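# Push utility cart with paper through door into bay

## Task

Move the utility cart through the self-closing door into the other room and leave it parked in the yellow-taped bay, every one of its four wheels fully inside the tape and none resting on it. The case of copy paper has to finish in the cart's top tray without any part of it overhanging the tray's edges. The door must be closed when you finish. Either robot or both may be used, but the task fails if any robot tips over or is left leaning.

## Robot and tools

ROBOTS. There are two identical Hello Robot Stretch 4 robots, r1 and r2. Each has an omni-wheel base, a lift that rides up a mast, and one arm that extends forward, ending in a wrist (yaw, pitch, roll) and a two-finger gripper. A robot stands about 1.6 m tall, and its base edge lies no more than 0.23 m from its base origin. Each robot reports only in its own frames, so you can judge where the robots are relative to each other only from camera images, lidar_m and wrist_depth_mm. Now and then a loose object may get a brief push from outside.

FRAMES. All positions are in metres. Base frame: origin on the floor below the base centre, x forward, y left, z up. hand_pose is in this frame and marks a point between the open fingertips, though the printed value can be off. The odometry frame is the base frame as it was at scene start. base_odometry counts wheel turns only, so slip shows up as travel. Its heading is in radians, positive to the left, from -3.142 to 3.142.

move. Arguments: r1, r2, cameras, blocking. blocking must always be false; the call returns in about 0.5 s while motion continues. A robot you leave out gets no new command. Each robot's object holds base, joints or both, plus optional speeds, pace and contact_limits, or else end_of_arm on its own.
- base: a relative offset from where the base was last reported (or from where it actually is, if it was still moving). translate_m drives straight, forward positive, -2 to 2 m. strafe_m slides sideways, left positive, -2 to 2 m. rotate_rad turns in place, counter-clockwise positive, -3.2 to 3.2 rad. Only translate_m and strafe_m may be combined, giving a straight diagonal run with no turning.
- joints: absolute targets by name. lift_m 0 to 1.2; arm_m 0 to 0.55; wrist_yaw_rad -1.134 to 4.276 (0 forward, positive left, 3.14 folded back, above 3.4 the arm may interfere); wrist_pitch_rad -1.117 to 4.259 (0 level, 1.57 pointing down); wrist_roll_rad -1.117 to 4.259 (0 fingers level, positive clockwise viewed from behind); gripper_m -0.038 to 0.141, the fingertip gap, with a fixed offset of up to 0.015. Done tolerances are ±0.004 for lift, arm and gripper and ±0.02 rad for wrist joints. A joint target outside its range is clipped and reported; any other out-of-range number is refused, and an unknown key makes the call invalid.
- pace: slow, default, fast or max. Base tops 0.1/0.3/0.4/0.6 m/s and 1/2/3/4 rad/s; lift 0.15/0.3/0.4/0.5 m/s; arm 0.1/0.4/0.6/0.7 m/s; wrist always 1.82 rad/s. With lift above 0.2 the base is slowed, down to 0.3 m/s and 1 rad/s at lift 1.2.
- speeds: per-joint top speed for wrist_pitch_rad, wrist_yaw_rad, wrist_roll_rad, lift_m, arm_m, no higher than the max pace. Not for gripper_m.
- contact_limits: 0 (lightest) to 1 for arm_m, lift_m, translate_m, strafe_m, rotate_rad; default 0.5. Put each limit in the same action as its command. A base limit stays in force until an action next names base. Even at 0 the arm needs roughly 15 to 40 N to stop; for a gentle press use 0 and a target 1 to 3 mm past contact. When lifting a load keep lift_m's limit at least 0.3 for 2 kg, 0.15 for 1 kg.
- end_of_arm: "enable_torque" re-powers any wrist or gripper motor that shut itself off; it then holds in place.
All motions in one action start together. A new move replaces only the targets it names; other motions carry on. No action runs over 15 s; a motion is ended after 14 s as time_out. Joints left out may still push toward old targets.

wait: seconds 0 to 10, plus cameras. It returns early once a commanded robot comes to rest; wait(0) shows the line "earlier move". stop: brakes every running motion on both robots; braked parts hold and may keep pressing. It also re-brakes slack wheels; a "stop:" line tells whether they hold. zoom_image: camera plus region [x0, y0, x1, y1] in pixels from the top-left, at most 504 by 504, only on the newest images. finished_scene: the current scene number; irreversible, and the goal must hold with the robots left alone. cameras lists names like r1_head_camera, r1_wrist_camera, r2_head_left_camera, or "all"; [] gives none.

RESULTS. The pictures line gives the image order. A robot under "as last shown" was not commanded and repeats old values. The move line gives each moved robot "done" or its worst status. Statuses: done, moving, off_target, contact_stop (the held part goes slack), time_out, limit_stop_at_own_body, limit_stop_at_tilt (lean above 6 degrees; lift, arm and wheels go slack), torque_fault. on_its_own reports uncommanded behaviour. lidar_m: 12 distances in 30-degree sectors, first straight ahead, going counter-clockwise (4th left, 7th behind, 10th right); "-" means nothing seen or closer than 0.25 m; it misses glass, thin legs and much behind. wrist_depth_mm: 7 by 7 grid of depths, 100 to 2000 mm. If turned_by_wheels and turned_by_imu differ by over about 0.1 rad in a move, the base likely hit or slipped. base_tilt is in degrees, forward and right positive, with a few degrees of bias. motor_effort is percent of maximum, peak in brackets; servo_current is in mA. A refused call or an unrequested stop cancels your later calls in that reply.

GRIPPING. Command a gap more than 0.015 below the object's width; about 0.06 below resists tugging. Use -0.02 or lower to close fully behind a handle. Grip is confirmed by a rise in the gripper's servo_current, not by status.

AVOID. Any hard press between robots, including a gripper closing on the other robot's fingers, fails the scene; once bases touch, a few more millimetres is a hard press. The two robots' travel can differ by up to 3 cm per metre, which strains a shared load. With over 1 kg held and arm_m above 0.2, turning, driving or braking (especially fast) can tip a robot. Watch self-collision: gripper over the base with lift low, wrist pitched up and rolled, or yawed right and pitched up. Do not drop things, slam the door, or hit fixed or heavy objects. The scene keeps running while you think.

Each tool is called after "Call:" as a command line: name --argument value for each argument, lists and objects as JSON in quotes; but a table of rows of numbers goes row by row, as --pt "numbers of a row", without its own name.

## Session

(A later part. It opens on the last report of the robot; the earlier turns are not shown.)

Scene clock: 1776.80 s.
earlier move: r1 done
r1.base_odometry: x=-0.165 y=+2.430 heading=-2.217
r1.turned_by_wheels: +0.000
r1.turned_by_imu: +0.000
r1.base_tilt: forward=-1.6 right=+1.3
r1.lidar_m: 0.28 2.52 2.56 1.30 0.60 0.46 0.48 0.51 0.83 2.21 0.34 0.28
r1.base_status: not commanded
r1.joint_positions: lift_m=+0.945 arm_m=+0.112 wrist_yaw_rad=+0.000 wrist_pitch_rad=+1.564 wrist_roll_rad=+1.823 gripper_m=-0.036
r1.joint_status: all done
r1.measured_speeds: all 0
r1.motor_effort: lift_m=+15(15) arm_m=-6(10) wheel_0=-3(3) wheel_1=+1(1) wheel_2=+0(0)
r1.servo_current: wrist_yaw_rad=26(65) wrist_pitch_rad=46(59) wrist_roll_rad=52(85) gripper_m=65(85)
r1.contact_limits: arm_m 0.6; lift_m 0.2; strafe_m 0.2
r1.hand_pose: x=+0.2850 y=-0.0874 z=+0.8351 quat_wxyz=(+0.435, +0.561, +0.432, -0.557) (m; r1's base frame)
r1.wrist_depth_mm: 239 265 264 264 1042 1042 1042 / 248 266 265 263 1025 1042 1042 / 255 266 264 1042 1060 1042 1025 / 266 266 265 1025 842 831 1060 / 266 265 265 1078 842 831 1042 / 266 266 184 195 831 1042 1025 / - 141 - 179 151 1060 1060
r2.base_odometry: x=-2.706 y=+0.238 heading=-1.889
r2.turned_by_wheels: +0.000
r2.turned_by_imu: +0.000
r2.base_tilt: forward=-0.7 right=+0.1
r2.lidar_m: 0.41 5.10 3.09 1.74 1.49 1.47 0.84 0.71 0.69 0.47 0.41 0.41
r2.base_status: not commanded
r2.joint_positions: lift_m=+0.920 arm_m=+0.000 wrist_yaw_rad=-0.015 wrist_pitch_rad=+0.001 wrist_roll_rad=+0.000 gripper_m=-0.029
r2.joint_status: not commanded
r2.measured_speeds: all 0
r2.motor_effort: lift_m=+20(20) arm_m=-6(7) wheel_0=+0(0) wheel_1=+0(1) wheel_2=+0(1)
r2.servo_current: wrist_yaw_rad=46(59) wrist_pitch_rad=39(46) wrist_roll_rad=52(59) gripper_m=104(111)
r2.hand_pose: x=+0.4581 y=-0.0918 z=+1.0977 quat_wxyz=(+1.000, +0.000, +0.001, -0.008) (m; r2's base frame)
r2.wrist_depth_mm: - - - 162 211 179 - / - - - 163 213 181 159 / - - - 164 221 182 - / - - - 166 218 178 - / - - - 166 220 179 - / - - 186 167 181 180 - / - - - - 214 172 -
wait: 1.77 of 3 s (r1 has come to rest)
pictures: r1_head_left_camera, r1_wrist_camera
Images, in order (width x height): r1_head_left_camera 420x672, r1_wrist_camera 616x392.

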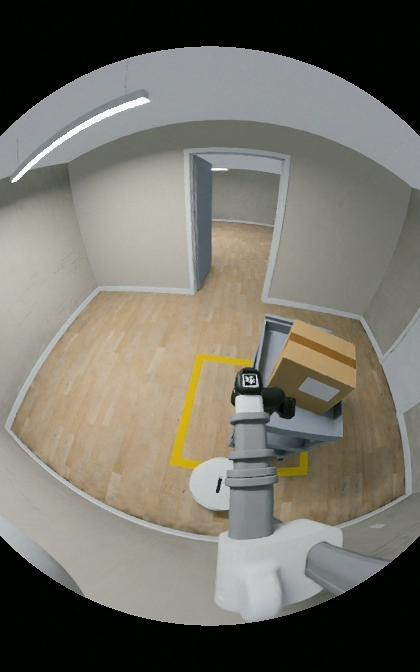

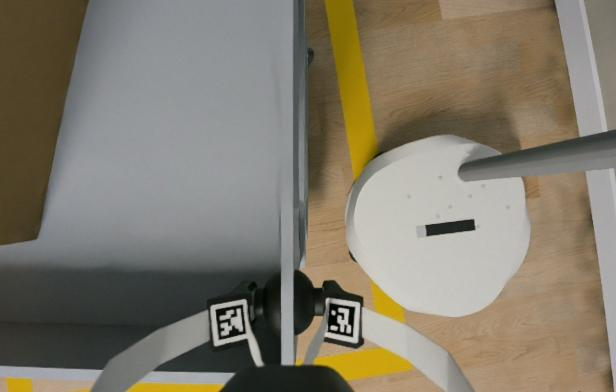

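Call:
move --r1 '{"base":{"strafe_m":-0.25},"joints":{"arm_m":0.21,"wrist_roll_rad":1.6},"speeds":{"arm_m":0.04,"wrist_roll_rad":0.1},"pace":"slow","contact_limits":{"strafe_m":0.6}}' --blocking false --cameras '[]'

Call:
wait --seconds 2.3 --cameras '[]'

Call:
wait --seconds 3 --cameras '["r1_wrist_camera","r1_head_left_camera"]'

Scene clock: 1799.70 s.
move: r1 moving
r1.base_odometry: x=-0.176 y=+2.438 heading=-2.217
r1.turned_by_wheels: +0.000
r1.turned_by_imu: -0.001
r1.base_tilt: forward=-1.6 right=+1.3
r1.lidar_m: 0.30 2.50 2.58 1.33 0.63 0.47 0.45 0.51 0.82 2.18 0.32 0.27
r1.base_status: strafe_m moving
r1.joint_positions: lift_m=+0.945 arm_m=+0.130 wrist_yaw_rad=+0.000 wrist_pitch_rad=+1.570 wrist_roll_rad=+1.780 gripper_m=-0.036
r1.joint_status: arm_m moving; wrist_roll_rad moving
r1.measured_speeds: translate_m=+0.000 strafe_m=-0.055 rotate_rad=+0.001 lift_m=+0.000 arm_m=+0.039 wrist_yaw_rad=+0.000 wrist_pitch_rad=+0.022 wrist_roll_rad=-0.096
r1.motor_effort: lift_m=+15(15) arm_m=+3(6) wheel_0=+8(8) wheel_1=-8(8) wheel_2=+0(2)
r1.servo_current: wrist_yaw_rad=59(59) wrist_pitch_rad=33(59) wrist_roll_rad=20(65) gripper_m=65(72)
r1.contact_limits: lift_m 0.2; strafe_m 0.6
r1.hand_pose: x=+0.3010 y=-0.0874 z=+0.8351 quat_wxyz=(+0.445, +0.550, +0.445, -0.549) (m; r1's base frame)
r1.wrist_depth_mm: 229 262 260 262 1060 1060 1060 / 238 260 262 263 1042 1060 1078 / 245 260 260 263 1078 1078 535 / 260 262 263 263 854 842 1060 / 260 259 263 263 854 842 1042 / 259 262 262 198 187 1060 1078 / - 139 167 156 175 135 1060
r2: as last shown
r2.turned_by_imu: +0.003
r2.base_tilt: forward=-0.6 right=+0.1
r2.lidar_m: 0.38 5.08 3.07 1.72 1.48 1.48 0.84 0.72 0.69 0.48 0.40 0.39
r2.motor_effort: lift_m=+20(20) arm_m=-6(7) wheel_0=+0(0) wheel_1=+0(0) wheel_2=+0(0)
r2.servo_current: wrist_yaw_rad=46(65) wrist_pitch_rad=39(46) wrist_roll_rad=46(52) gripper_m=104(111)
r2.wrist_depth_mm: - - - 162 211 179 - / - - - 163 213 180 159 / - - - 164 220 181 - / - - - 166 218 179 - / - - - 167 218 179 - / - - 186 167 180 180 - / - - - - 214 172 -
pictures: none
No camera images: "cameras" was empty.

Scene clock: 1802.00 s.
earlier move: r1 moving
r1.base_odometry: x=-0.350 y=+2.569 heading=-2.217
r1.turned_by_wheels: +0.000
r1.turned_by_imu: +0.000
r1.base_tilt: forward=-1.5 right=+1.3
r1.lidar_m: 0.38 2.45 2.79 1.41 0.67 0.50 0.49 0.54 0.85 1.96 0.43 0.37
r1.base_status: strafe_m moving
r1.joint_positions: lift_m=+0.945 arm_m=+0.210 wrist_yaw_rad=-0.002 wrist_pitch_rad=+1.569 wrist_roll_rad=+1.605 gripper_m=-0.036
r1.joint_status: arm_m moving; wrist_roll_rad moving
r1.measured_speeds: translate_m=+0.001 strafe_m=-0.069 rotate_rad=-0.003 lift_m=+0.000 arm_m=+0.000 wrist_yaw_rad=+0.000 wrist_pitch_rad=-0.009 wrist_roll_rad=+0.000
r1.motor_effort: lift_m=+15(15) arm_m=+3(10) wheel_0=+7(15) wheel_1=-5(8) wheel_2=+1(3)
r1.servo_current: wrist_yaw_rad=26(72) wrist_pitch_rad=39(72) wrist_roll_rad=65(91) gripper_m=65(78)
r1.contact_limits: lift_m 0.2; strafe_m 0.6
r1.hand_pose: x=+0.3813 y=-0.0874 z=+0.8351 quat_wxyz=(+0.491, +0.509, +0.491, -0.508) (m; r1's base frame)
r1.wrist_depth_mm: 188 262 262 263 1042 1060 1042 / 204 262 263 263 1060 1042 1042 / 224 263 263 263 1042 1060 1042 / 240 262 262 263 931 842 842 / 263 264 263 263 842 831 831 / 264 262 185 195 842 831 1078 / 264 150 262 193 162 1042 1042
r2.base_odometry: x=-2.706 y=+0.238 heading=-1.889
r2.turned_by_wheels: +0.000
r2.turned_by_imu: +0.000
r2.base_tilt: forward=-0.6 right=+0.1
r2.lidar_m: 0.39 5.11 3.05 1.75 1.45 1.49 0.85 0.71 0.70 0.47 0.40 0.38
r2.base_status: not commanded
r2.joint_positions: lift_m=+0.920 arm_m=+0.000 wrist_yaw_rad=-0.015 wrist_pitch_rad=+0.001 wrist_roll_rad=+0.000 gripper_m=-0.029
r2.joint_status: not commanded
r2.measured_speeds: all 0
r2.motor_effort: lift_m=+20(20) arm_m=-6(7) wheel_0=+0(1) wheel_1=+0(1) wheel_2=+0(1)
r2.servo_current: wrist_yaw_rad=52(72) wrist_pitch_rad=46(46) wrist_roll_rad=39(52) gripper_m=104(111)
r2.hand_pose: x=+0.4581 y=-0.0918 z=+1.0977 quat_wxyz=(+1.000, +0.000, +0.001, -0.008) (m; r2's base frame)
r2.wrist_depth_mm: - - - 162 212 179 - / - - - 163 213 180 159 / - - - 164 220 181 - / - - - 166 217 178 - / - - - 166 218 179 - / - - 186 167 180 180 - / - - - - 214 172 -
wait: 2.30 s; no rest
pictures: none
No camera images: "cameras" was empty.

Scene clock: 1802.87 s.
earlier move: r1 done
r1.base_odometry: x=-0.364 y=+2.580 heading=-2.217
r1.turned_by_wheels: +0.000
r1.turned_by_imu: +0.000
r1.base_tilt: forward=-1.6 right=+1.2
r1.lidar_m: 0.37 2.46 2.81 1.40 0.66 0.49 0.48 0.54 0.87 1.94 0.44 0.36
r1.base_status: done
r1.joint_positions: lift_m=+0.945 arm_m=+0.210 wrist_yaw_rad=-0.002 wrist_pitch_rad=+1.569 wrist_roll_rad=+1.605 gripper_m=-0.036
r1.joint_status: all done
r1.measured_speeds: all 0
r1.motor_effort: lift_m=+15(15) arm_m=+0(10) wheel_0=+5(15) wheel_1=-2(8) wheel_2=+1(3)
r1.servo_current: wrist_yaw_rad=46(72) wrist_pitch_rad=39(72) wrist_roll_rad=72(91) gripper_m=65(78)
r1.contact_limits: lift_m 0.2; strafe_m 0.6
r1.hand_pose: x=+0.3813 y=-0.0874 z=+0.8351 quat_wxyz=(+0.491, +0.509, +0.491, -0.508) (m; r1's base frame)
r1.wrist_depth_mm: 190 263 263 263 1060 1042 1042 / 203 263 263 263 1060 1042 1060 / 222 263 264 263 1060 1060 1042 / 238 263 263 263 931 842 831 / 263 263 263 262 854 842 854 / 263 264 206 196 842 831 1060 / 264 156 264 192 163 1042 1060
r2.base_odometry: x=-2.706 y=+0.238 heading=-1.889
r2.turned_by_wheels: +0.000
r2.turned_by_imu: +0.000
r2.base_tilt: forward=-0.6 right=+0.1
r2.lidar_m: 0.40 5.09 3.07 1.75 1.48 1.47 0.86 0.71 0.70 0.45 0.38 0.39
r2.base_status: not commanded
r2.joint_positions: lift_m=+0.920 arm_m=+0.000 wrist_yaw_rad=-0.015 wrist_pitch_rad=+0.001 wrist_roll_rad=+0.000 gripper_m=-0.029
r2.joint_status: not commanded
r2.measured_speeds: all 0
r2.motor_effort: lift_m=+20(20) arm_m=-6(7) wheel_0=+0(1) wheel_1=+0(1) wheel_2=+0(1)
r2.servo_current: wrist_yaw_rad=52(72) wrist_pitch_rad=46(46) wrist_roll_rad=39(59) gripper_m=104(111)
r2.hand_pose: x=+0.4581 y=-0.0918 z=+1.0977 quat_wxyz=(+1.000, +0.000, +0.001, -0.008) (m; r2's base frame)
r2.wrist_depth_mm: - - - 162 211 179 - / - - - 162 213 180 159 / - - - 164 221 182 - / - - - 166 218 178 - / - - - 167 219 180 - / - - 186 167 180 180 - / - - - - 214 172 -
wait: 0.87 of 3 s (r1 has come to rest)
pictures: r1_head_left_camera, r1_wrist_camera
Images, in order (width x height): r1_head_left_camera 420x672, r1_wrist_camera 616x392.

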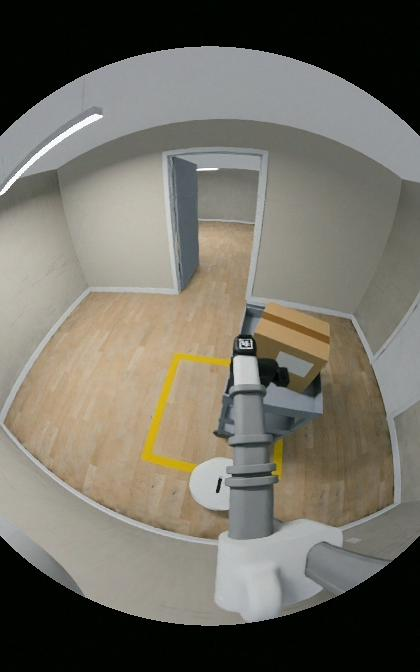

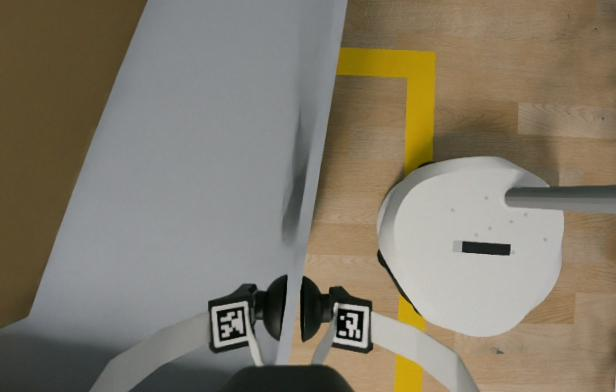

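Call:
move --r1 '{"base":{"strafe_m":0.29},"joints":{"arm_m":0.13},"speeds":{"arm_m":0.025},"pace":"slow","contact_limits":{"strafe_m":0.6}}' --blocking false --cameras '[]'

Call:
wait --seconds 2.9 --cameras '[]'

Call:
wait --seconds 3 --cameras '["r1_wrist_camera","r1_head_left_camera","r1_head_right_camera"]'

Scene clock: 1819.80 s.
move: r1 moving
r1.base_odometry: x=-0.353 y=+2.571 heading=-2.218
r1.turned_by_wheels: -0.001
r1.turned_by_imu: -0.001
r1.base_tilt: forward=-1.6 right=+1.2
r1.lidar_m: 0.37 2.44 2.79 1.40 0.68 0.51 0.49 0.53 0.86 1.98 0.45 0.37
r1.base_status: strafe_m moving
r1.joint_positions: lift_m=+0.945 arm_m=+0.199 wrist_yaw_rad=-0.001 wrist_pitch_rad=+1.563 wrist_roll_rad=+1.605 gripper_m=-0.036
r1.joint_status: arm_m moving
r1.measured_speeds: translate_m=+0.000 strafe_m=+0.056 rotate_rad=-0.001 lift_m=+0.000 arm_m=-0.025 wrist_yaw_rad=+0.003 wrist_pitch_rad=-0.017 wrist_roll_rad=+0.000
r1.motor_effort: lift_m=+15(15) arm_m=-5(9) wheel_0=-10(13) wheel_1=+5(7) wheel_2=-1(2)
r1.servo_current: wrist_yaw_rad=33(59) wrist_pitch_rad=59(59) wrist_roll_rad=59(59) gripper_m=72(78)
r1.contact_limits: lift_m 0.2; strafe_m 0.6
r1.hand_pose: x=+0.3716 y=-0.0874 z=+0.8351 quat_wxyz=(+0.493, +0.511, +0.489, -0.507) (m; r1's base frame)
r1.wrist_depth_mm: 196 266 265 264 1042 1042 1060 / 211 265 265 264 1042 1060 1025 / 228 266 264 264 1060 1042 1042 / 252 265 265 264 1008 842 831 / 265 264 266 265 842 831 854 / 266 266 184 193 842 820 1042 / 265 142 264 193 156 1060 1025
r2: as last shown
r2.turned_by_imu: +0.001
r2.lidar_m: 0.40 5.12 3.06 1.75 1.49 1.49 0.84 0.71 0.72 0.46 0.38 0.40
r2.motor_effort: lift_m=+20(20) arm_m=-6(7) wheel_0=+0(0) wheel_1=+0(0) wheel_2=+0(1)
r2.servo_current: wrist_yaw_rad=39(59) wrist_pitch_rad=39(46) wrist_roll_rad=46(52) gripper_m=104(104)
r2.wrist_depth_mm: - - - 162 212 179 - / - - - 163 213 180 159 / - - - 164 221 182 - / - - - 166 217 179 - / - - - 167 219 179 - / - - 186 167 181 180 - / - - - - 215 172 -
pictures: none
No camera images: "cameras" was empty.

Scene clock: 1822.70 s.
earlier move: r1 moving
r1.base_odometry: x=-0.139 y=+2.410 heading=-2.217
r1.turned_by_wheels: +0.000
r1.turned_by_imu: +0.000
r1.base_tilt: forward=-1.6 right=+1.3
r1.lidar_m: 0.29 2.50 2.54 1.34 0.60 0.46 0.45 0.52 0.82 2.25 0.32 0.26
r1.base_status: strafe_m moving
r1.joint_positions: lift_m=+0.945 arm_m=+0.130 wrist_yaw_rad=-0.001 wrist_pitch_rad=+1.571 wrist_roll_rad=+1.605 gripper_m=-0.036
r1.joint_status: arm_m moving
r1.measured_speeds: translate_m=+0.000 strafe_m=+0.046 rotate_rad=+0.000 lift_m=+0.000 arm_m=+0.000 wrist_yaw_rad=+0.000 wrist_pitch_rad=+0.012 wrist_roll_rad=+0.000
r1.motor_effort: lift_m=+15(15) arm_m=-3(10) wheel_0=-4(16) wheel_1=+3(7) wheel_2=-3(5)
r1.servo_current: wrist_yaw_rad=52(72) wrist_pitch_rad=39(59) wrist_roll_rad=59(72) gripper_m=72(78)
r1.contact_limits: lift_m 0.2; strafe_m 0.6
r1.hand_pose: x=+0.3008 y=-0.0874 z=+0.8351 quat_wxyz=(+0.491, +0.509, +0.491, -0.509) (m; r1's base frame)
r1.wrist_depth_mm: 174 232 262 263 265 1060 1078 / 193 260 262 264 1060 1042 1060 / 207 262 263 264 1060 1042 1060 / 241 260 263 263 831 842 1042 / 259 260 262 262 842 831 1060 / 260 262 184 196 183 842 1078 / 260 155 264 147 179 139 1060
r2.base_odometry: x=-2.706 y=+0.238 heading=-1.889
r2.turned_by_wheels: +0.000
r2.turned_by_imu: +0.000
r2.base_tilt: forward=-0.7 right=+0.1
r2.lidar_m: 0.39 5.12 3.05 1.73 1.48 1.48 0.82 0.70 0.70 0.47 0.40 0.39
r2.base_status: not commanded
r2.joint_positions: lift_m=+0.920 arm_m=+0.000 wrist_yaw_rad=-0.015 wrist_pitch_rad=+0.001 wrist_roll_rad=+0.000 gripper_m=-0.029
r2.joint_status: not commanded
r2.measured_speeds: all 0
r2.motor_effort: lift_m=+20(20) arm_m=-6(7) wheel_0=+0(1) wheel_1=+0(0) wheel_2=+0(1)
r2.servo_current: wrist_yaw_rad=46(65) wrist_pitch_rad=39(46) wrist_roll_rad=46(59) gripper_m=98(111)
r2.hand_pose: x=+0.4581 y=-0.0918 z=+1.0977 quat_wxyz=(+1.000, +0.000, +0.001, -0.008) (m; r2's base frame)
r2.wrist_depth_mm: - - - 162 212 179 - / - - - 163 213 180 159 / - - - 164 221 182 - / - - - 166 218 178 - / - - - 167 219 179 - / - - 186 167 181 180 - / - - - - 214 172 -
wait: 2.90 s; no rest
pictures: none
No camera images: "cameras" was empty.

Scene clock: 1823.37 s.
earlier move: r1 done
r1.base_odometry: x=-0.133 y=+2.405 heading=-2.218
r1.turned_by_wheels: +0.000
r1.turned_by_imu: +0.000
r1.base_tilt: forward=-1.6 right=+1.3
r1.lidar_m: 0.28 2.50 2.52 1.32 0.61 0.46 0.46 0.48 0.79 2.23 0.30 0.27
r1.base_status: done
r1.joint_positions: lift_m=+0.945 arm_m=+0.130 wrist_yaw_rad=-0.001 wrist_pitch_rad=+1.572 wrist_roll_rad=+1.605 gripper_m=-0.036
r1.joint_status: all done
r1.measured_speeds: all 0
r1.motor_effort: lift_m=+15(15) arm_m=-4(10) wheel_0=-9(16) wheel_1=+3(7) wheel_2=-3(5)
r1.servo_current: wrist_yaw_rad=46(72) wrist_pitch_rad=46(59) wrist_roll_rad=46(72) gripper_m=72(78)
r1.contact_limits: lift_m 0.2; strafe_m 0.6
r1.hand_pose: x=+0.3006 y=-0.0874 z=+0.8351 quat_wxyz=(+0.491, +0.509, +0.491, -0.509) (m; r1's base frame)
r1.wrist_depth_mm: 178 232 263 264 264 1078 1060 / 195 262 263 264 1042 1078 1078 / 208 262 263 264 1060 1078 1098 / 242 260 263 264 842 854 569 / 260 260 263 264 842 854 1060 / 259 260 183 196 181 842 1060 / 258 149 260 148 1060 138 1060
r2.base_odometry: x=-2.706 y=+0.238 heading=-1.889
r2.turned_by_wheels: +0.000
r2.turned_by_imu: +0.000
r2.base_tilt: forward=-0.7 right=+0.1
r2.lidar_m: 0.41 5.10 3.06 1.76 1.47 1.48 0.86 0.70 0.71 0.44 0.40 0.39
r2.base_status: not commanded
r2.joint_positions: lift_m=+0.920 arm_m=+0.000 wrist_yaw_rad=-0.015 wrist_pitch_rad=+0.001 wrist_roll_rad=+0.000 gripper_m=-0.029
r2.joint_status: not commanded
r2.measured_speeds: all 0
r2.motor_effort: lift_m=+20(20) arm_m=-6(7) wheel_0=+0(1) wheel_1=+0(0) wheel_2=+0(1)
r2.servo_current: wrist_yaw_rad=52(65) wrist_pitch_rad=39(46) wrist_roll_rad=39(59) gripper_m=104(111)
r2.hand_pose: x=+0.4581 y=-0.0918 z=+1.0977 quat_wxyz=(+1.000, +0.000, +0.001, -0.008) (m; r2's base frame)
r2.wrist_depth_mm: - - - 162 211 179 - / - - - 163 213 180 159 / - - - 164 222 182 - / - - - 166 218 179 - / - - - 167 219 179 - / - - 186 167 180 180 - / - - - - 215 172 -
wait: 0.67 of 3 s (r1 has come to rest)
pictures: r1_head_left_camera, r1_head_right_camera, r1_wrist_camera
Images, in order (width x height): r1_head_left_camera 420x672, r1_head_right_camera 420x672, r1_wrist_camera 616x392.

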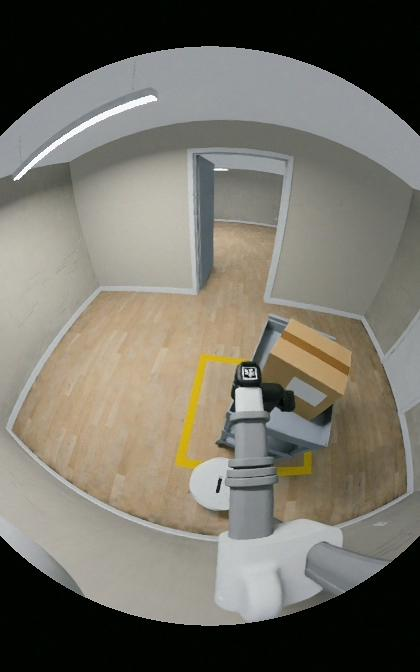

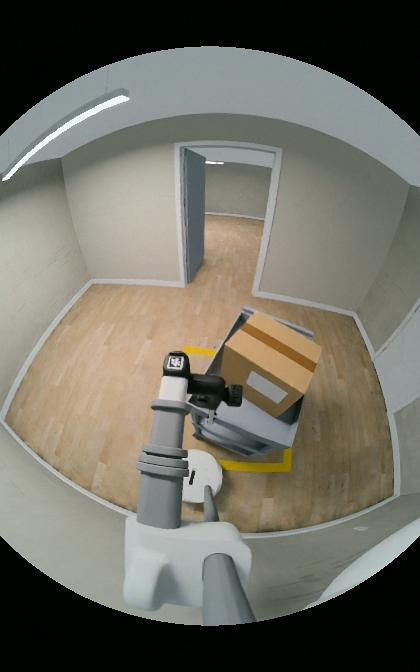

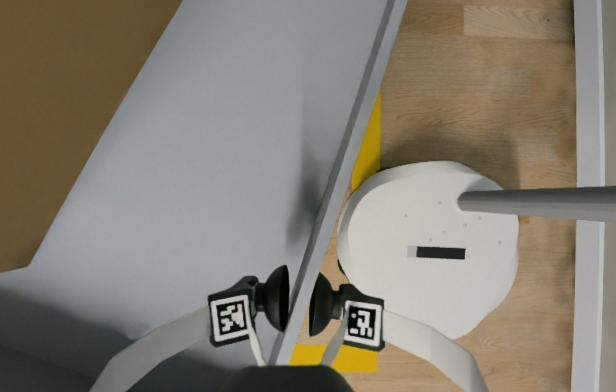

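Call:
move --r1 '{"base":{"strafe_m":-0.12},"joints":{"arm_m":0.5,"wrist_roll_rad":1.75},"speeds":{"arm_m":0.12,"wrist_roll_rad":0.1},"pace":"slow","contact_limits":{"strafe_m":0.6}}' --blocking false --cameras '[]'

Call:
wait --seconds 1.8 --cameras '[]'

Call:
wait --seconds 3 --cameras '["r1_wrist_camera","r1_head_left_camera","r1_head_right_camera"]'

Scene clock: 1832.57 s.
move: r1 moving
r1.base_odometry: x=-0.144 y=+2.414 heading=-2.217
r1.turned_by_wheels: +0.000
r1.turned_by_imu: +0.000
r1.base_tilt: forward=-1.6 right=+1.3
r1.lidar_m: 0.29 2.50 2.53 1.32 0.60 0.46 0.45 0.51 0.80 2.23 0.29 0.28
r1.base_status: strafe_m moving
r1.joint_positions: lift_m=+0.945 arm_m=+0.172 wrist_yaw_rad=-0.005 wrist_pitch_rad=+1.588 wrist_roll_rad=+1.644 gripper_m=-0.036
r1.joint_status: arm_m moving; wrist_roll_rad moving
r1.measured_speeds: translate_m=-0.001 strafe_m=-0.057 rotate_rad=+0.002 lift_m=+0.000 arm_m=+0.120 wrist_yaw_rad=-0.009 wrist_pitch_rad=+0.022 wrist_roll_rad=+0.102
r1.motor_effort: lift_m=+15(15) arm_m=+12(12) wheel_0=+13(13) wheel_1=-5(6) wheel_2=-5(5)
r1.servo_current: wrist_yaw_rad=52(52) wrist_pitch_rad=91(91) wrist_roll_rad=59(78) gripper_m=78(78)
r1.contact_limits: lift_m 0.2; strafe_m 0.6
r1.hand_pose: x=+0.3374 y=-0.0874 z=+0.8351 quat_wxyz=(+0.476, +0.515, +0.484, -0.523) (m; r1's base frame)
r1.wrist_depth_mm: 153 214 257 258 262 1078 1078 / 170 239 256 260 250 1078 1078 / 191 253 256 258 236 1078 1098 / 211 252 256 259 842 854 564 / 250 252 256 259 842 854 1078 / 250 254 255 194 179 1078 1060 / 251 253 172 191 176 150 -
r2: as last shown
r2.turned_by_imu: +0.001
r2.base_tilt: forward=-0.6 right=+0.1
r2.lidar_m: 0.40 5.09 3.09 1.76 1.46 1.47 0.84 0.72 0.70 0.46 0.38 0.39
r2.motor_effort: lift_m=+20(20) arm_m=-7(7) wheel_0=+0(0) wheel_1=+0(0) wheel_2=+0(0)
r2.servo_current: wrist_yaw_rad=46(52) wrist_pitch_rad=39(46) wrist_roll_rad=39(52) gripper_m=98(104)
r2.wrist_depth_mm: - - - 161 212 179 - / - - - 163 213 179 159 / - - - 164 222 181 - / - - - 166 218 179 - / - - - 167 218 179 - / - - 186 167 180 180 - / - - - - 213 171 -
pictures: none
No camera images: "cameras" was empty.

Scene clock: 1834.37 s.
earlier move: r1 moving
r1.base_odometry: x=-0.229 y=+2.478 heading=-2.218
r1.turned_by_wheels: -0.001
r1.turned_by_imu: -0.001
r1.base_tilt: forward=-1.6 right=+1.3
r1.lidar_m: 0.51 2.48 2.64 1.39 0.61 0.47 0.48 0.53 0.84 2.11 0.47 0.44
r1.base_status: strafe_m moving
r1.joint_positions: lift_m=+0.945 arm_m=+0.388 wrist_yaw_rad=-0.005 wrist_pitch_rad=+1.582 wrist_roll_rad=+1.750 gripper_m=-0.036
r1.joint_status: arm_m moving; wrist_roll_rad moving
r1.measured_speeds: translate_m=+0.000 strafe_m=+0.000 rotate_rad=+0.000 lift_m=+0.000 arm_m=+0.120 wrist_yaw_rad=+0.000 wrist_pitch_rad=+0.012 wrist_roll_rad=+0.002
r1.motor_effort: lift_m=+15(15) arm_m=+7(12) wheel_0=-1(13) wheel_1=-2(6) wheel_2=-5(6)
r1.servo_current: wrist_yaw_rad=52(72) wrist_pitch_rad=59(98) wrist_roll_rad=52(78) gripper_m=72(78)
r1.contact_limits: lift_m 0.2; strafe_m 0.6
r1.hand_pose: x=+0.5553 y=-0.0874 z=+0.8351 quat_wxyz=(+0.449, +0.541, +0.454, -0.547) (m; r1's base frame)
r1.wrist_depth_mm: 159 211 260 262 263 1078 1098 / 176 241 260 262 264 1060 1078 / 204 257 259 262 237 866 866 / 231 256 257 262 931 866 854 / 254 256 259 260 1060 854 854 / 253 256 186 199 180 1060 1078 / - 255 257 191 180 146 1098
r2.base_odometry: x=-2.706 y=+0.238 heading=-1.889
r2.turned_by_wheels: +0.000
r2.turned_by_imu: +0.000
r2.base_tilt: forward=-0.7 right=+0.1
r2.lidar_m: 0.42 5.10 3.07 1.73 1.48 1.49 0.86 0.70 0.70 0.48 0.39 0.38
r2.base_status: not commanded
r2.joint_positions: lift_m=+0.920 arm_m=+0.000 wrist_yaw_rad=-0.015 wrist_pitch_rad=+0.001 wrist_roll_rad=+0.000 gripper_m=-0.029
r2.joint_status: not commanded
r2.measured_speeds: all 0
r2.motor_effort: lift_m=+20(20) arm_m=-7(7) wheel_0=+0(1) wheel_1=+0(0) wheel_2=+0(1)
r2.servo_current: wrist_yaw_rad=46(65) wrist_pitch_rad=46(46) wrist_roll_rad=46(65) gripper_m=98(111)
r2.hand_pose: x=+0.4581 y=-0.0918 z=+1.0977 quat_wxyz=(+1.000, +0.000, +0.001, -0.008) (m; r2's base frame)
r2.wrist_depth_mm: - - - 161 212 179 - / - - - 163 213 180 159 / - - - 164 221 182 - / - - - 166 218 179 - / - - - 167 218 179 - / - - 186 167 181 180 - / - - - - 213 172 -
wait: 1.80 s; no rest
pictures: none
No camera images: "cameras" was empty.

Scene clock: 1835.83 s.
earlier move: r1 done
r1.base_odometry: x=-0.229 y=+2.478 heading=-2.218
r1.turned_by_wheels: +0.000
r1.turned_by_imu: +0.000
r1.base_tilt: forward=-1.6 right=+1.3
r1.lidar_m: 0.60 2.48 2.61 1.35 0.62 0.49 0.47 0.54 0.84 2.13 2.26 0.49
r1.base_status: done
r1.joint_positions: lift_m=+0.945 arm_m=+0.500 wrist_yaw_rad=-0.005 wrist_pitch_rad=+1.571 wrist_roll_rad=+1.751 gripper_m=-0.036
r1.joint_status: all done
r1.measured_speeds: all 0
r1.motor_effort: lift_m=+15(15) arm_m=+4(12) wheel_0=-3(13) wheel_1=-1(6) wheel_2=-5(6)
r1.servo_current: wrist_yaw_rad=65(72) wrist_pitch_rad=46(98) wrist_roll_rad=59(78) gripper_m=78(78)
r1.contact_limits: lift_m 0.2; strafe_m 0.6
r1.hand_pose: x=+0.6703 y=-0.0874 z=+0.8351 quat_wxyz=(+0.452, +0.544, +0.452, -0.544) (m; r1's base frame)
r1.wrist_depth_mm: 166 211 263 263 263 263 1060 / 192 247 260 264 262 1060 1078 / 223 263 260 262 263 1060 831 / 262 262 262 260 1042 1008 842 / 262 262 263 263 1060 1060 842 / 262 260 183 204 182 1078 1042 / - 140 262 191 178 143 1060
r2.base_odometry: x=-2.706 y=+0.238 heading=-1.889
r2.turned_by_wheels: +0.000
r2.turned_by_imu: +0.000
r2.base_tilt: forward=-0.6 right=+0.1
r2.lidar_m: 0.38 5.11 3.07 1.73 1.49 1.46 0.85 0.70 0.71 0.48 0.39 0.40
r2.base_status: not commanded
r2.joint_positions: lift_m=+0.920 arm_m=+0.000 wrist_yaw_rad=-0.015 wrist_pitch_rad=+0.001 wrist_roll_rad=+0.000 gripper_m=-0.029
r2.joint_status: not commanded
r2.measured_speeds: all 0
r2.motor_effort: lift_m=+20(20) arm_m=-7(7) wheel_0=+0(1) wheel_1=+0(1) wheel_2=+0(1)
r2.servo_current: wrist_yaw_rad=46(65) wrist_pitch_rad=46(46) wrist_roll_rad=39(65) gripper_m=111(111)
r2.hand_pose: x=+0.4581 y=-0.0918 z=+1.0977 quat_wxyz=(+1.000, +0.000, +0.001, -0.008) (m; r2's base frame)
r2.wrist_depth_mm: - - - 161 213 179 - / - - - 163 213 180 160 / - - - 164 221 181 - / - - - 166 217 178 - / - - - 166 219 179 - / - - 185 167 181 180 - / - - - - 214 172 -
wait: 1.47 of 3 s (r1 has come to rest)
pictures: r1_head_left_camera, r1_head_right_camera, r1_wrist_camera
Images, in order (width x height): r1_head_left_camera 420x672, r1_head_right_camera 420x672, r1_wrist_camera 616x392.

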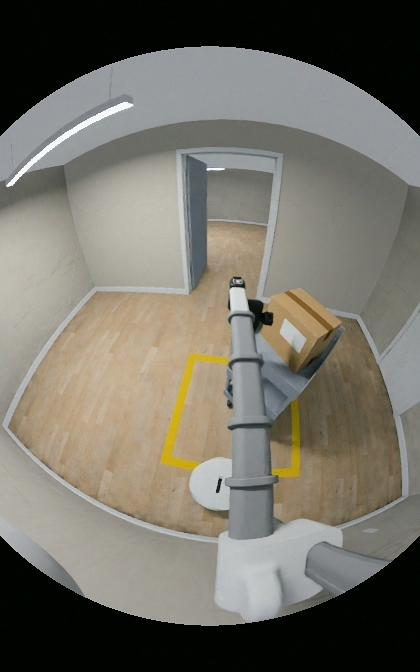

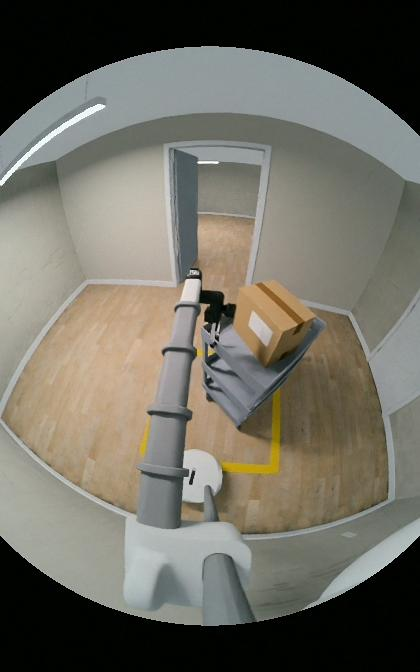

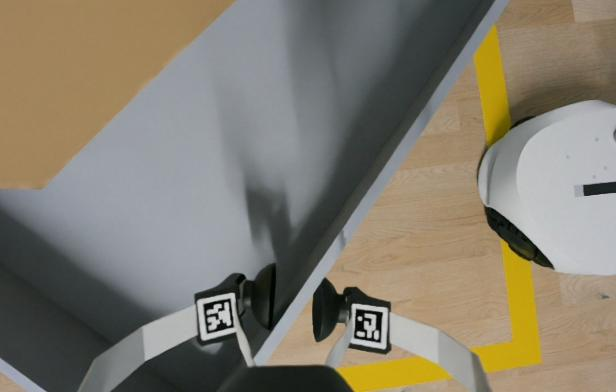

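Call:
move --r1 '{"joints":{"gripper_m":0.075}}' --blocking false --cameras '[]'

Call:
wait --seconds 2 --cameras '[]'

Call:
move --r1 '{"joints":{"wrist_roll_rad":2.33}}' --blocking false --cameras '[]'

Call:
wait --seconds 1 --cameras '["r1_wrist_camera"]'

Scene clock: 1844.70 s.
move: r1 moving
r1.base_odometry: x=-0.229 y=+2.478 heading=-2.218
r1.turned_by_wheels: +0.000
r1.turned_by_imu: -0.001
r1.base_tilt: forward=-1.6 right=+1.3
r1.lidar_m: 0.60 2.48 2.62 1.34 0.63 0.48 0.46 0.52 0.85 2.13 2.29 0.48
r1.base_status: not commanded
r1.joint_positions: lift_m=+0.945 arm_m=+0.500 wrist_yaw_rad=-0.005 wrist_pitch_rad=+1.571 wrist_roll_rad=+1.751 gripper_m=-0.011
r1.joint_status: gripper_m moving
r1.measured_speeds: all 0
r1.motor_effort: lift_m=+15(15) arm_m=+4(4) wheel_0=-4(4) wheel_1=-1(1) wheel_2=-5(5)
r1.servo_current: wrist_yaw_rad=46(72) wrist_pitch_rad=39(46) wrist_roll_rad=33(59) gripper_m=59(78)
r1.contact_limits: lift_m 0.2; strafe_m 0.6
r1.hand_pose: x=+0.6703 y=-0.0874 z=+0.8351 quat_wxyz=(+0.452, +0.544, +0.452, -0.544) (m; r1's base frame)
r1.wrist_depth_mm: 165 211 264 262 264 264 1042 / 192 248 265 264 264 1060 1042 / 223 264 264 265 265 1060 831 / 263 264 264 264 1025 1008 831 / 264 263 264 263 1060 1042 842 / 264 264 185 204 186 1060 1060 / - 136 264 195 183 135 1042
r2: as last shown
r2.turned_by_imu: +0.001
r2.lidar_m: 0.41 5.10 3.07 1.74 1.49 1.45 0.86 0.70 0.69 0.44 0.39 0.40
r2.motor_effort: lift_m=+20(20) arm_m=-6(7) wheel_0=+0(1) wheel_1=+0(0) wheel_2=+0(0)
r2.servo_current: wrist_yaw_rad=46(52) wrist_pitch_rad=39(39) wrist_roll_rad=46(59) gripper_m=104(104)
r2.wrist_depth_mm: - - - 162 213 179 - / - - - 163 213 181 160 / - - - 164 222 182 - / - - - 166 217 179 - / - - - 166 219 180 - / - - 186 167 180 181 - / - - - - 213 172 -
pictures: none
No camera images: "cameras" was empty.

Scene clock: 1846.00 s.
earlier move: r1 done
r1.base_odometry: x=-0.229 y=+2.478 heading=-2.218
r1.turned_by_wheels: +0.000
r1.turned_by_imu: +0.000
r1.base_tilt: forward=-1.6 right=+1.3
r1.lidar_m: 0.59 2.50 2.64 1.34 0.64 0.48 0.47 0.54 0.83 2.13 2.28 0.50
r1.base_status: not commanded
r1.joint_positions: lift_m=+0.945 arm_m=+0.500 wrist_yaw_rad=-0.003 wrist_pitch_rad=+1.571 wrist_roll_rad=+1.751 gripper_m=+0.075
r1.joint_status: all done
r1.measured_speeds: all 0
r1.motor_effort: lift_m=+15(15) arm_m=+4(4) wheel_0=-3(4) wheel_1=-1(1) wheel_2=-4(5)
r1.servo_current: wrist_yaw_rad=52(72) wrist_pitch_rad=39(46) wrist_roll_rad=52(65) gripper_m=46(91)
r1.contact_limits: lift_m 0.2; strafe_m 0.6
r1.hand_pose: x=+0.6706 y=-0.0874 z=+0.8351 quat_wxyz=(+0.452, +0.543, +0.452, -0.544) (m; r1's base frame)
r1.wrist_depth_mm: 167 204 262 262 260 263 1078 / 196 248 263 263 263 263 1042 / 229 262 263 262 263 1060 842 / 263 262 262 263 249 1008 854 / 262 262 263 263 1042 1025 842 / - 262 211 263 188 1060 1078 / - 147 262 142 1060 - 1042
r2.base_odometry: x=-2.706 y=+0.238 heading=-1.889
r2.turned_by_wheels: +0.000
r2.turned_by_imu: +0.000
r2.base_tilt: forward=-0.7 right=+0.1
r2.lidar_m: 0.39 5.11 3.10 1.76 1.47 1.49 0.83 0.72 0.70 0.46 0.39 0.39
r2.base_status: not commanded
r2.joint_positions: lift_m=+0.920 arm_m=+0.000 wrist_yaw_rad=-0.015 wrist_pitch_rad=+0.001 wrist_roll_rad=+0.000 gripper_m=-0.029
r2.joint_status: not commanded
r2.measured_speeds: all 0
r2.motor_effort: lift_m=+20(20) arm_m=-6(7) wheel_0=+0(1) wheel_1=+0(0) wheel_2=+0(1)
r2.servo_current: wrist_yaw_rad=52(65) wrist_pitch_rad=46(46) wrist_roll_rad=52(59) gripper_m=104(111)
r2.hand_pose: x=+0.4581 y=-0.0918 z=+1.0977 quat_wxyz=(+1.000, +0.000, +0.001, -0.008) (m; r2's base frame)
r2.wrist_depth_mm: - - - 161 212 179 - / - - - 163 213 180 159 / - - - 164 220 182 - / - - - 166 217 179 - / - - - 166 219 180 - / - - 186 167 180 179 - / - - - - 213 172 -
wait: 1.30 of 2 s (r1 has come to rest)
pictures: none
No camera images: "cameras" was empty.

Scene clock: 1846.50 s.
move: r1 moving
r1.base_odometry: x=-0.229 y=+2.478 heading=-2.218
r1.turned_by_wheels: +0.000
r1.turned_by_imu: +0.000
r1.base_tilt: forward=-1.6 right=+1.3
r1.lidar_m: 0.61 2.48 2.65 1.37 0.63 0.50 0.48 0.54 0.85 2.13 2.30 0.50
r1.base_status: not commanded
r1.joint_positions: lift_m=+0.945 arm_m=+0.500 wrist_yaw_rad=-0.002 wrist_pitch_rad=+1.571 wrist_roll_rad=+2.267 gripper_m=+0.075
r1.joint_status: wrist_roll_rad moving
r1.measured_speeds: translate_m=+0.000 strafe_m=+0.000 rotate_rad=+0.000 lift_m=+0.000 arm_m=+0.000 wrist_yaw_rad=+0.000 wrist_pitch_rad=+0.000 wrist_roll_rad=+1.009
r1.motor_effort: lift_m=+15(15) arm_m=+4(4) wheel_0=-4(4) wheel_1=-1(1) wheel_2=-4(4)
r1.servo_current: wrist_yaw_rad=39(59) wrist_pitch_rad=39(46) wrist_roll_rad=39(111) gripper_m=46(46)
r1.contact_limits: lift_m 0.2; strafe_m 0.6
r1.hand_pose: x=+0.6706 y=-0.0874 z=+0.8351 quat_wxyz=(+0.299, +0.641, +0.299, -0.641) (m; r1's base frame)
r1.wrist_depth_mm: 189 263 262 263 1042 866 842 / 204 262 262 262 1042 842 842 / 225 262 263 262 1060 976 842 / 241 262 260 262 1042 1078 1060 / 262 262 262 263 1042 1060 1060 / 262 263 212 262 189 1060 1060 / 262 262 262 143 1060 1025 1060
r2: as last shown
r2.base_tilt: forward=-0.7 right=+0.0
r2.lidar_m: 0.39 5.10 3.09 1.73 1.48 1.48 0.82 0.70 0.70 0.48 0.39 0.40
r2.motor_effort: lift_m=+20(20) arm_m=-6(7) wheel_0=+0(1) wheel_1=+0(0) wheel_2=+0(0)
r2.servo_current: wrist_yaw_rad=33(59) wrist_pitch_rad=39(46) wrist_roll_rad=26(59) gripper_m=98(111)
r2.wrist_depth_mm: - - - 162 212 179 - / - - - 163 213 180 159 / - - - 165 221 182 - / - - - 166 217 179 - / - - - 166 218 179 - / - - 186 167 180 181 - / - - - - 213 171 -
pictures: none
No camera images: "cameras" was empty.

Scene clock: 1846.97 s.
earlier move: r1 done
r1.base_odometry: x=-0.229 y=+2.478 heading=-2.218
r1.turned_by_wheels: +0.000
r1.turned_by_imu: +0.000
r1.base_tilt: forward=-1.6 right=+1.3
r1.lidar_m: 0.60 2.47 2.64 1.36 0.61 0.48 0.47 0.52 0.82 2.14 2.28 0.50
r1.base_status: not commanded
r1.joint_positions: lift_m=+0.945 arm_m=+0.500 wrist_yaw_rad=-0.002 wrist_pitch_rad=+1.571 wrist_roll_rad=+2.328 gripper_m=+0.075
r1.joint_status: all done
r1.measured_speeds: all 0
r1.motor_effort: lift_m=+15(15) arm_m=+4(4) wheel_0=-3(4) wheel_1=-1(1) wheel_2=-4(4)
r1.servo_current: wrist_yaw_rad=39(59) wrist_pitch_rad=39(46) wrist_roll_rad=52(111) gripper_m=39(46)
r1.contact_limits: lift_m 0.2; strafe_m 0.6
r1.hand_pose: x=+0.6706 y=-0.0874 z=+0.8351 quat_wxyz=(+0.279, +0.650, +0.279, -0.650) (m; r1's base frame)
r1.wrist_depth_mm: 199 262 262 263 1060 842 842 / 213 262 262 263 1025 831 842 / 227 263 262 262 1042 1042 1042 / 244 260 263 263 1042 1060 1042 / 262 262 263 262 1060 1060 1042 / 262 262 213 263 189 1060 1060 / 260 262 262 137 1042 1060 1042
r2.base_odometry: x=-2.706 y=+0.238 heading=-1.889
r2.turned_by_wheels: +0.000
r2.turned_by_imu: +0.000
r2.base_tilt: forward=-0.6 right=+0.1
r2.lidar_m: 0.39 5.08 3.04 1.74 1.46 1.46 0.84 0.71 0.71 0.48 0.39 0.40
r2.base_status: not commanded
r2.joint_positions: lift_m=+0.920 arm_m=+0.000 wrist_yaw_rad=-0.015 wrist_pitch_rad=+0.001 wrist_roll_rad=+0.000 gripper_m=-0.029
r2.joint_status: not commanded
r2.measured_speeds: all 0
r2.motor_effort: lift_m=+20(21) arm_m=-6(7) wheel_0=+0(1) wheel_1=+0(0) wheel_2=+0(0)
r2.servo_current: wrist_yaw_rad=52(59) wrist_pitch_rad=39(46) wrist_roll_rad=59(59) gripper_m=98(111)
r2.hand_pose: x=+0.4581 y=-0.0918 z=+1.0977 quat_wxyz=(+1.000, +0.000, +0.001, -0.008) (m; r2's base frame)
r2.wrist_depth_mm: - - - 162 213 179 - / - - - 163 213 180 159 / - - - 164 221 182 - / - - - 166 217 179 - / - - - 167 219 179 - / - - 186 167 180 180 - / - - - - 213 172 -
wait: 0.47 of 1 s (r1 has come to rest)
pictures: r1_wrist_camera
Images, in order (width x height): r1_wrist_camera 616x392.

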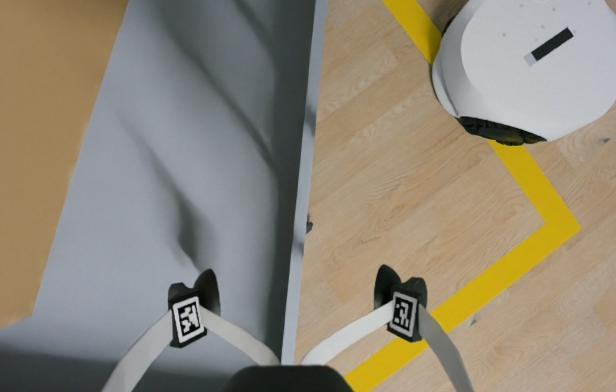

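Call:
move --r1 '{"joints":{"gripper_m":-0.037}}' --blocking false --cameras '["r1_wrist_camera"]'

Call:
wait --seconds 1.5 --cameras '[]'

Call:
move --r1 '{"joints":{"arm_m":0.3,"wrist_roll_rad":2.1},"speeds":{"arm_m":0.1,"wrist_roll_rad":0.1},"contact_limits":{"arm_m":0.6}}' --blocking false --cameras '[]'

Call:
wait --seconds 3 --cameras '["r1_wrist_camera"]'

Scene clock: 1876.50 s.
move: r1 moving
r1.base_odometry: x=-0.229 y=+2.478 heading=-2.218
r1.turned_by_wheels: +0.000
r1.turned_by_imu: -0.002
r1.base_tilt: forward=-1.6 right=+1.2
r1.lidar_m: 0.60 2.48 2.63 1.36 0.60 0.49 0.47 0.52 0.85 2.13 2.27 0.50
r1.base_status: not commanded
r1.joint_positions: lift_m=+0.945 arm_m=+0.500 wrist_yaw_rad=-0.002 wrist_pitch_rad=+1.571 wrist_roll_rad=+2.328 gripper_m=+0.057
r1.joint_status: gripper_m moving
r1.measured_speeds: all 0
r1.motor_effort: lift_m=+15(15) arm_m=+4(4) wheel_0=-4(4) wheel_1=-1(1) wheel_2=-4(4)
r1.servo_current: wrist_yaw_rad=72(72) wrist_pitch_rad=46(46) wrist_roll_rad=52(65) gripper_m=117(117)
r1.contact_limits: lift_m 0.2; strafe_m 0.6
r1.hand_pose: x=+0.6706 y=-0.0874 z=+0.8351 quat_wxyz=(+0.279, +0.650, +0.279, -0.650) (m; r1's base frame)
r1.wrist_depth_mm: 198 262 262 263 1042 831 842 / 213 262 262 263 1060 842 820 / 228 263 262 262 1042 1042 1042 / 245 263 264 262 1060 1060 1078 / 263 262 262 262 1042 1060 1060 / 262 263 211 262 186 1078 1060 / 262 263 262 137 1042 1042 1042
r2: as last shown
r2.turned_by_imu: +0.004
r2.base_tilt: forward=-0.7 right=+0.1
r2.lidar_m: 0.38 5.09 3.06 1.74 1.47 1.47 0.83 0.71 0.70 0.48 0.38 0.38
r2.motor_effort: lift_m=+20(20) arm_m=-7(7) wheel_0=+0(1) wheel_1=+0(0) wheel_2=+0(1)
r2.servo_current: wrist_yaw_rad=52(52) wrist_pitch_rad=39(46) wrist_roll_rad=46(59) gripper_m=98(111)
r2.wrist_depth_mm: - - - 162 211 178 - / - - - 163 213 181 159 / - - - 164 220 182 - / - - - 166 218 179 - / - - - 166 218 179 - / - - 185 167 181 180 - / - - - - 213 172 -
pictures: r1_wrist_camera
Images, in order (width x height): r1_wrist_camera 616x392.

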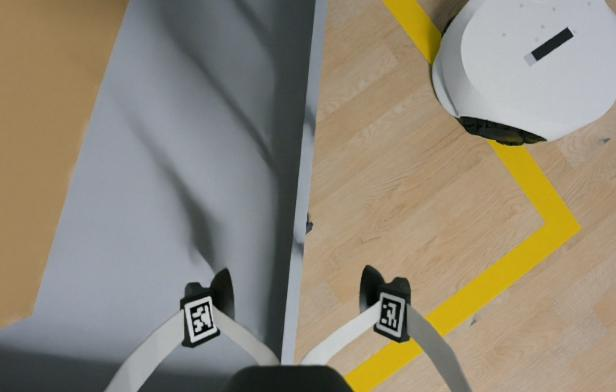

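Scene clock: 1877.80 s.
earlier move: r1 done
r1.base_odometry: x=-0.229 y=+2.478 heading=-2.218
r1.turned_by_wheels: +0.000
r1.turned_by_imu: +0.000
r1.base_tilt: forward=-1.5 right=+1.3
r1.lidar_m: 0.61 2.47 2.64 1.36 0.61 0.47 0.45 0.53 0.80 2.11 2.28 0.50
r1.base_status: not commanded
r1.joint_positions: lift_m=+0.945 arm_m=+0.500 wrist_yaw_rad=-0.002 wrist_pitch_rad=+1.571 wrist_roll_rad=+2.329 gripper_m=-0.036
r1.joint_status: all done
r1.measured_speeds: all 0
r1.motor_effort: lift_m=+15(15) arm_m=+4(4) wheel_0=-4(4) wheel_1=-1(1) wheel_2=-4(4)
r1.servo_current: wrist_yaw_rad=52(72) wrist_pitch_rad=39(52) wrist_roll_rad=46(65) gripper_m=78(143)
r1.contact_limits: lift_m 0.2; strafe_m 0.6
r1.hand_pose: x=+0.6707 y=-0.0874 z=+0.8351 quat_wxyz=(+0.279, +0.650, +0.279, -0.650) (m; r1's base frame)
r1.wrist_depth_mm: 208 260 262 260 1042 831 854 / 222 260 262 260 1060 842 842 / 231 260 260 262 1025 1060 1060 / 246 260 260 262 1025 1060 1042 / 260 260 260 262 1042 1042 1042 / 259 260 185 196 1042 1060 1042 / 260 154 260 191 167 1042 1042
r2.base_odometry: x=-2.706 y=+0.238 heading=-1.889
r2.turned_by_wheels: +0.000
r2.turned_by_imu: +0.000
r2.base_tilt: forward=-0.6 right=+0.1
r2.lidar_m: 0.40 5.09 3.07 1.74 1.47 1.48 0.87 0.71 0.71 0.47 0.40 0.40
r2.base_status: not commanded
r2.joint_positions: lift_m=+0.920 arm_m=+0.000 wrist_yaw_rad=-0.015 wrist_pitch_rad=+0.001 wrist_roll_rad=+0.000 gripper_m=-0.029
r2.joint_status: not commanded
r2.measured_speeds: all 0
r2.motor_effort: lift_m=+20(20) arm_m=-6(7) wheel_0=+0(1) wheel_1=+0(0) wheel_2=+0(1)
r2.servo_current: wrist_yaw_rad=52(59) wrist_pitch_rad=39(46) wrist_roll_rad=46(59) gripper_m=98(111)
r2.hand_pose: x=+0.4581 y=-0.0918 z=+1.0977 quat_wxyz=(+1.000, +0.000, +0.001, -0.008) (m; r2's base frame)
r2.wrist_depth_mm: - - - 162 211 179 - / - - - 163 213 180 159 / - - - 164 220 182 - / - - - 166 218 179 - / - - - 167 218 179 - / - - 186 167 180 180 - / - - - - 213 171 -
wait: 1.30 of 1.5 s (r1 has come to rest)
pictures: none
No camera images: "cameras" was empty.

Scene clock: 1878.30 s.
move: r1 moving
r1.base_odometry: x=-0.229 y=+2.478 heading=-2.218
r1.turned_by_wheels: +0.000
r1.turned_by_imu: +0.000
r1.base_tilt: forward=-1.5 right=+1.3
r1.lidar_m: 0.57 2.51 2.65 1.32 0.62 0.47 0.47 0.53 0.82 2.12 2.28 0.47
r1.base_status: not commanded
r1.joint_positions: lift_m=+0.945 arm_m=+0.462 wrist_yaw_rad=-0.001 wrist_pitch_rad=+1.564 wrist_roll_rad=+2.291 gripper_m=-0.036
r1.joint_status: arm_m moving; wrist_roll_rad moving
r1.measured_speeds: translate_m=+0.000 strafe_m=+0.000 rotate_rad=+0.000 lift_m=+0.000 arm_m=-0.101 wrist_yaw_rad=+0.000 wrist_pitch_rad=+0.000 wrist_roll_rad=-0.097
r1.motor_effort: lift_m=+15(15) arm_m=-7(9) wheel_0=-3(4) wheel_1=-1(1) wheel_2=-1(4)
r1.servo_current: wrist_yaw_rad=52(65) wrist_pitch_rad=46(52) wrist_roll_rad=78(78) gripper_m=72(85)
r1.contact_limits: arm_m 0.6; lift_m 0.2; strafe_m 0.6
r1.hand_pose: x=+0.6352 y=-0.0874 z=+0.8351 quat_wxyz=(+0.293, +0.646, +0.291, -0.642) (m; r1's base frame)
r1.wrist_depth_mm: 207 260 262 260 1042 831 820 / 220 263 260 262 1060 842 831 / 230 263 263 262 1042 991 1042 / 245 263 263 262 1042 1060 1042 / 260 264 262 262 1060 1060 1060 / 264 263 206 197 1042 1042 1060 / 265 156 262 193 166 1060 1060
r2: as last shown
r2.base_tilt: forward=-0.7 right=+0.0
r2.lidar_m: 0.41 5.10 3.09 1.74 1.49 1.45 0.84 0.68 0.69 0.46 0.37 0.42
r2.motor_effort: lift_m=+20(20) arm_m=-7(7) wheel_0=+0(1) wheel_1=+0(0) wheel_2=+0(0)
r2.servo_current: wrist_yaw_rad=39(59) wrist_pitch_rad=46(46) wrist_roll_rad=39(59) gripper_m=104(104)
r2.wrist_depth_mm: - - - 162 211 179 - / - - - 163 213 180 159 / - - - 165 221 181 - / - - - 166 217 178 - / - - - 166 218 180 - / - - 186 167 180 180 - / - - - - 213 172 -
pictures: none
No camera images: "cameras" was empty.

Scene clock: 1880.47 s.
earlier move: r1 done
r1.base_odometry: x=-0.229 y=+2.478 heading=-2.218
r1.turned_by_wheels: +0.000
r1.turned_by_imu: +0.000
r1.base_tilt: forward=-1.6 right=+1.2
r1.lidar_m: 0.45 2.48 2.66 1.37 0.61 0.47 0.48 0.53 0.83 2.13 0.40 0.42
r1.base_status: not commanded
r1.joint_positions: lift_m=+0.945 arm_m=+0.300 wrist_yaw_rad=+0.000 wrist_pitch_rad=+1.564 wrist_roll_rad=+2.103 gripper_m=-0.036
r1.joint_status: all done
r1.measured_speeds: all 0
r1.motor_effort: lift_m=+15(15) arm_m=-5(10) wheel_0=-1(4) wheel_1=+0(1) wheel_2=+1(4)
r1.servo_current: wrist_yaw_rad=59(65) wrist_pitch_rad=52(59) wrist_roll_rad=65(78) gripper_m=72(85)
r1.contact_limits: arm_m 0.6; lift_m 0.2; strafe_m 0.6
r1.hand_pose: x=+0.4728 y=-0.0874 z=+0.8351 quat_wxyz=(+0.352, +0.616, +0.350, -0.612) (m; r1's base frame)
r1.wrist_depth_mm: 202 263 262 262 1042 1042 1060 / 213 262 263 262 1060 831 831 / 224 264 263 263 1060 831 831 / 237 263 264 264 1042 831 831 / 253 263 263 264 1060 1042 1025 / 262 263 211 196 1060 1042 1060 / 264 152 263 193 170 1060 1042
r2.base_odometry: x=-2.706 y=+0.238 heading=-1.889
r2.turned_by_wheels: +0.000
r2.turned_by_imu: +0.000
r2.base_tilt: forward=-0.6 right=+0.1
r2.lidar_m: 0.39 5.09 3.05 1.73 1.47 1.48 0.86 0.71 0.70 0.48 0.40 0.41
r2.base_status: not commanded
r2.joint_positions: lift_m=+0.920 arm_m=+0.000 wrist_yaw_rad=-0.015 wrist_pitch_rad=+0.001 wrist_roll_rad=+0.000 gripper_m=-0.029
r2.joint_status: not commanded
r2.measured_speeds: all 0
r2.motor_effort: lift_m=+20(20) arm_m=-7(7) wheel_0=+0(1) wheel_1=+0(1) wheel_2=+0(0)
r2.servo_current: wrist_yaw_rad=46(65) wrist_pitch_rad=39(46) wrist_roll_rad=52(65) gripper_m=104(111)
r2.hand_pose: x=+0.4581 y=-0.0918 z=+1.0977 quat_wxyz=(+1.000, +0.000, +0.001, -0.008) (m; r2's base frame)
r2.wrist_depth_mm: - - - 162 212 179 - / - - - 163 214 180 159 / - - - 164 221 181 - / - - - 166 217 178 - / - - - 166 219 179 - / - - 186 167 181 180 - / - - - - 213 172 -
wait: 2.17 of 3 s (r1 has come to rest)
pictures: r1_wrist_camera
Images, in order (width x height): r1_wrist_camera 616x392.

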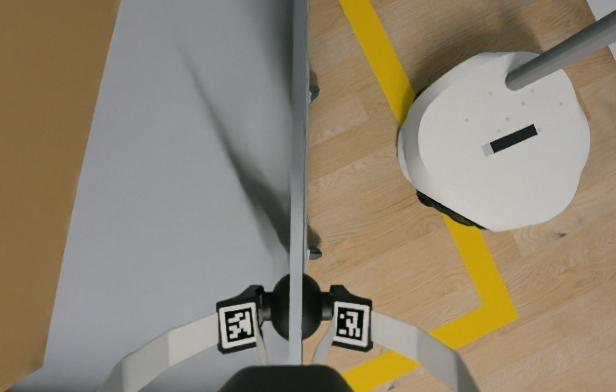

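Call:
wait --seconds 0 --cameras '["r1_head_camera","r1_head_left_camera","r1_head_right_camera"]'

Scene clock: 1889.80 s.
r1.base_odometry: x=-0.229 y=+2.478 heading=-2.218
r1.turned_by_wheels: +0.000
r1.turned_by_imu: -0.001
r1.base_tilt: forward=-1.6 right=+1.3
r1.lidar_m: 0.45 2.49 2.64 1.36 0.62 0.48 0.47 0.53 0.80 2.13 0.43 0.39
r1.base_status: not commanded
r1.joint_positions: lift_m=+0.945 arm_m=+0.300 wrist_yaw_rad=+0.000 wrist_pitch_rad=+1.564 wrist_roll_rad=+2.103 gripper_m=-0.036
r1.joint_status: all done
r1.measured_speeds: all 0
r1.motor_effort: lift_m=+15(15) arm_m=-5(10) wheel_0=-2(4) wheel_1=-1(1) wheel_2=+1(4)
r1.servo_current: wrist_yaw_rad=39(65) wrist_pitch_rad=52(59) wrist_roll_rad=52(78) gripper_m=72(85)
r1.contact_limits: arm_m 0.6; lift_m 0.2; strafe_m 0.6
r1.hand_pose: x=+0.4728 y=-0.0874 z=+0.8351 quat_wxyz=(+0.352, +0.616, +0.350, -0.612) (m; r1's base frame)
r1.wrist_depth_mm: 202 262 262 260 1060 1042 1078 / 213 263 262 262 1042 842 831 / 223 263 264 263 1025 831 842 / 238 263 263 263 1042 842 842 / 252 264 262 264 1042 1060 1060 / 263 263 211 197 1042 1042 1060 / 264 152 264 193 169 1060 1060
r2.base_odometry: x=-2.706 y=+0.238 heading=-1.889
r2.turned_by_wheels: +0.000
r2.turned_by_imu: +0.001
r2.base_tilt: forward=-0.6 right=+0.1
r2.lidar_m: 0.40 5.09 3.05 1.72 1.48 1.47 0.84 0.70 0.70 0.47 0.39 0.38
r2.base_status: not commanded
r2.joint_positions: lift_m=+0.920 arm_m=+0.000 wrist_yaw_rad=-0.015 wrist_pitch_rad=+0.001 wrist_roll_rad=+0.000 gripper_m=-0.029
r2.joint_status: not commanded
r2.measured_speeds: all 0
r2.motor_effort: lift_m=+20(20) arm_m=-7(7) wheel_0=+0(1) wheel_1=+0(1) wheel_2=+0(0)
r2.servo_current: wrist_yaw_rad=52(65) wrist_pitch_rad=39(46) wrist_roll_rad=39(65) gripper_m=104(111)
r2.hand_pose: x=+0.4581 y=-0.0918 z=+1.0977 quat_wxyz=(+1.000, +0.000, +0.001, -0.008) (m; r2's base frame)
r2.wrist_depth_mm: - - - 162 211 179 - / - - - 163 213 181 159 / - - - 164 221 182 - / - - - 166 217 178 - / - - - 166 218 179 - / - - 186 167 180 180 - / - - - - 214 172 -
pictures: r1_head_camera, r1_head_left_camera, r1_head_right_camera
Images, in order (width x height): r1_head_camera 420x560, r1_head_left_camera 420x672, r1_head_right_camera 420x672.

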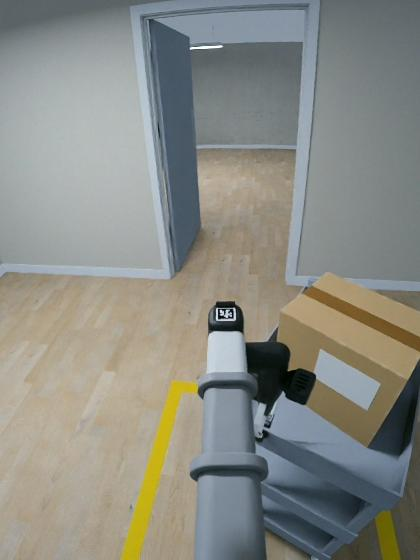

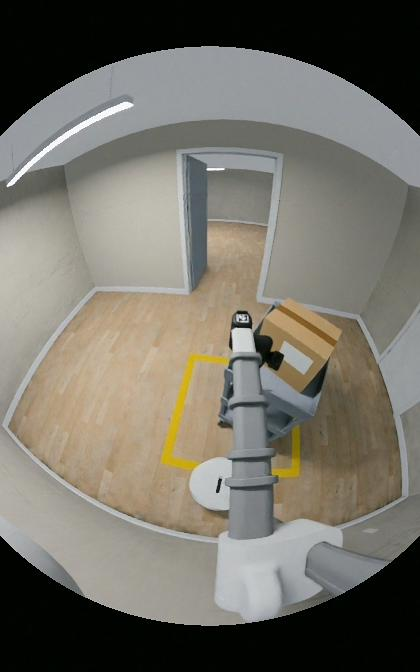

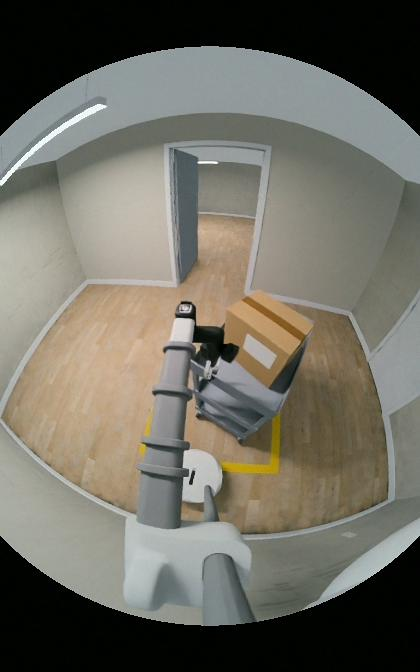

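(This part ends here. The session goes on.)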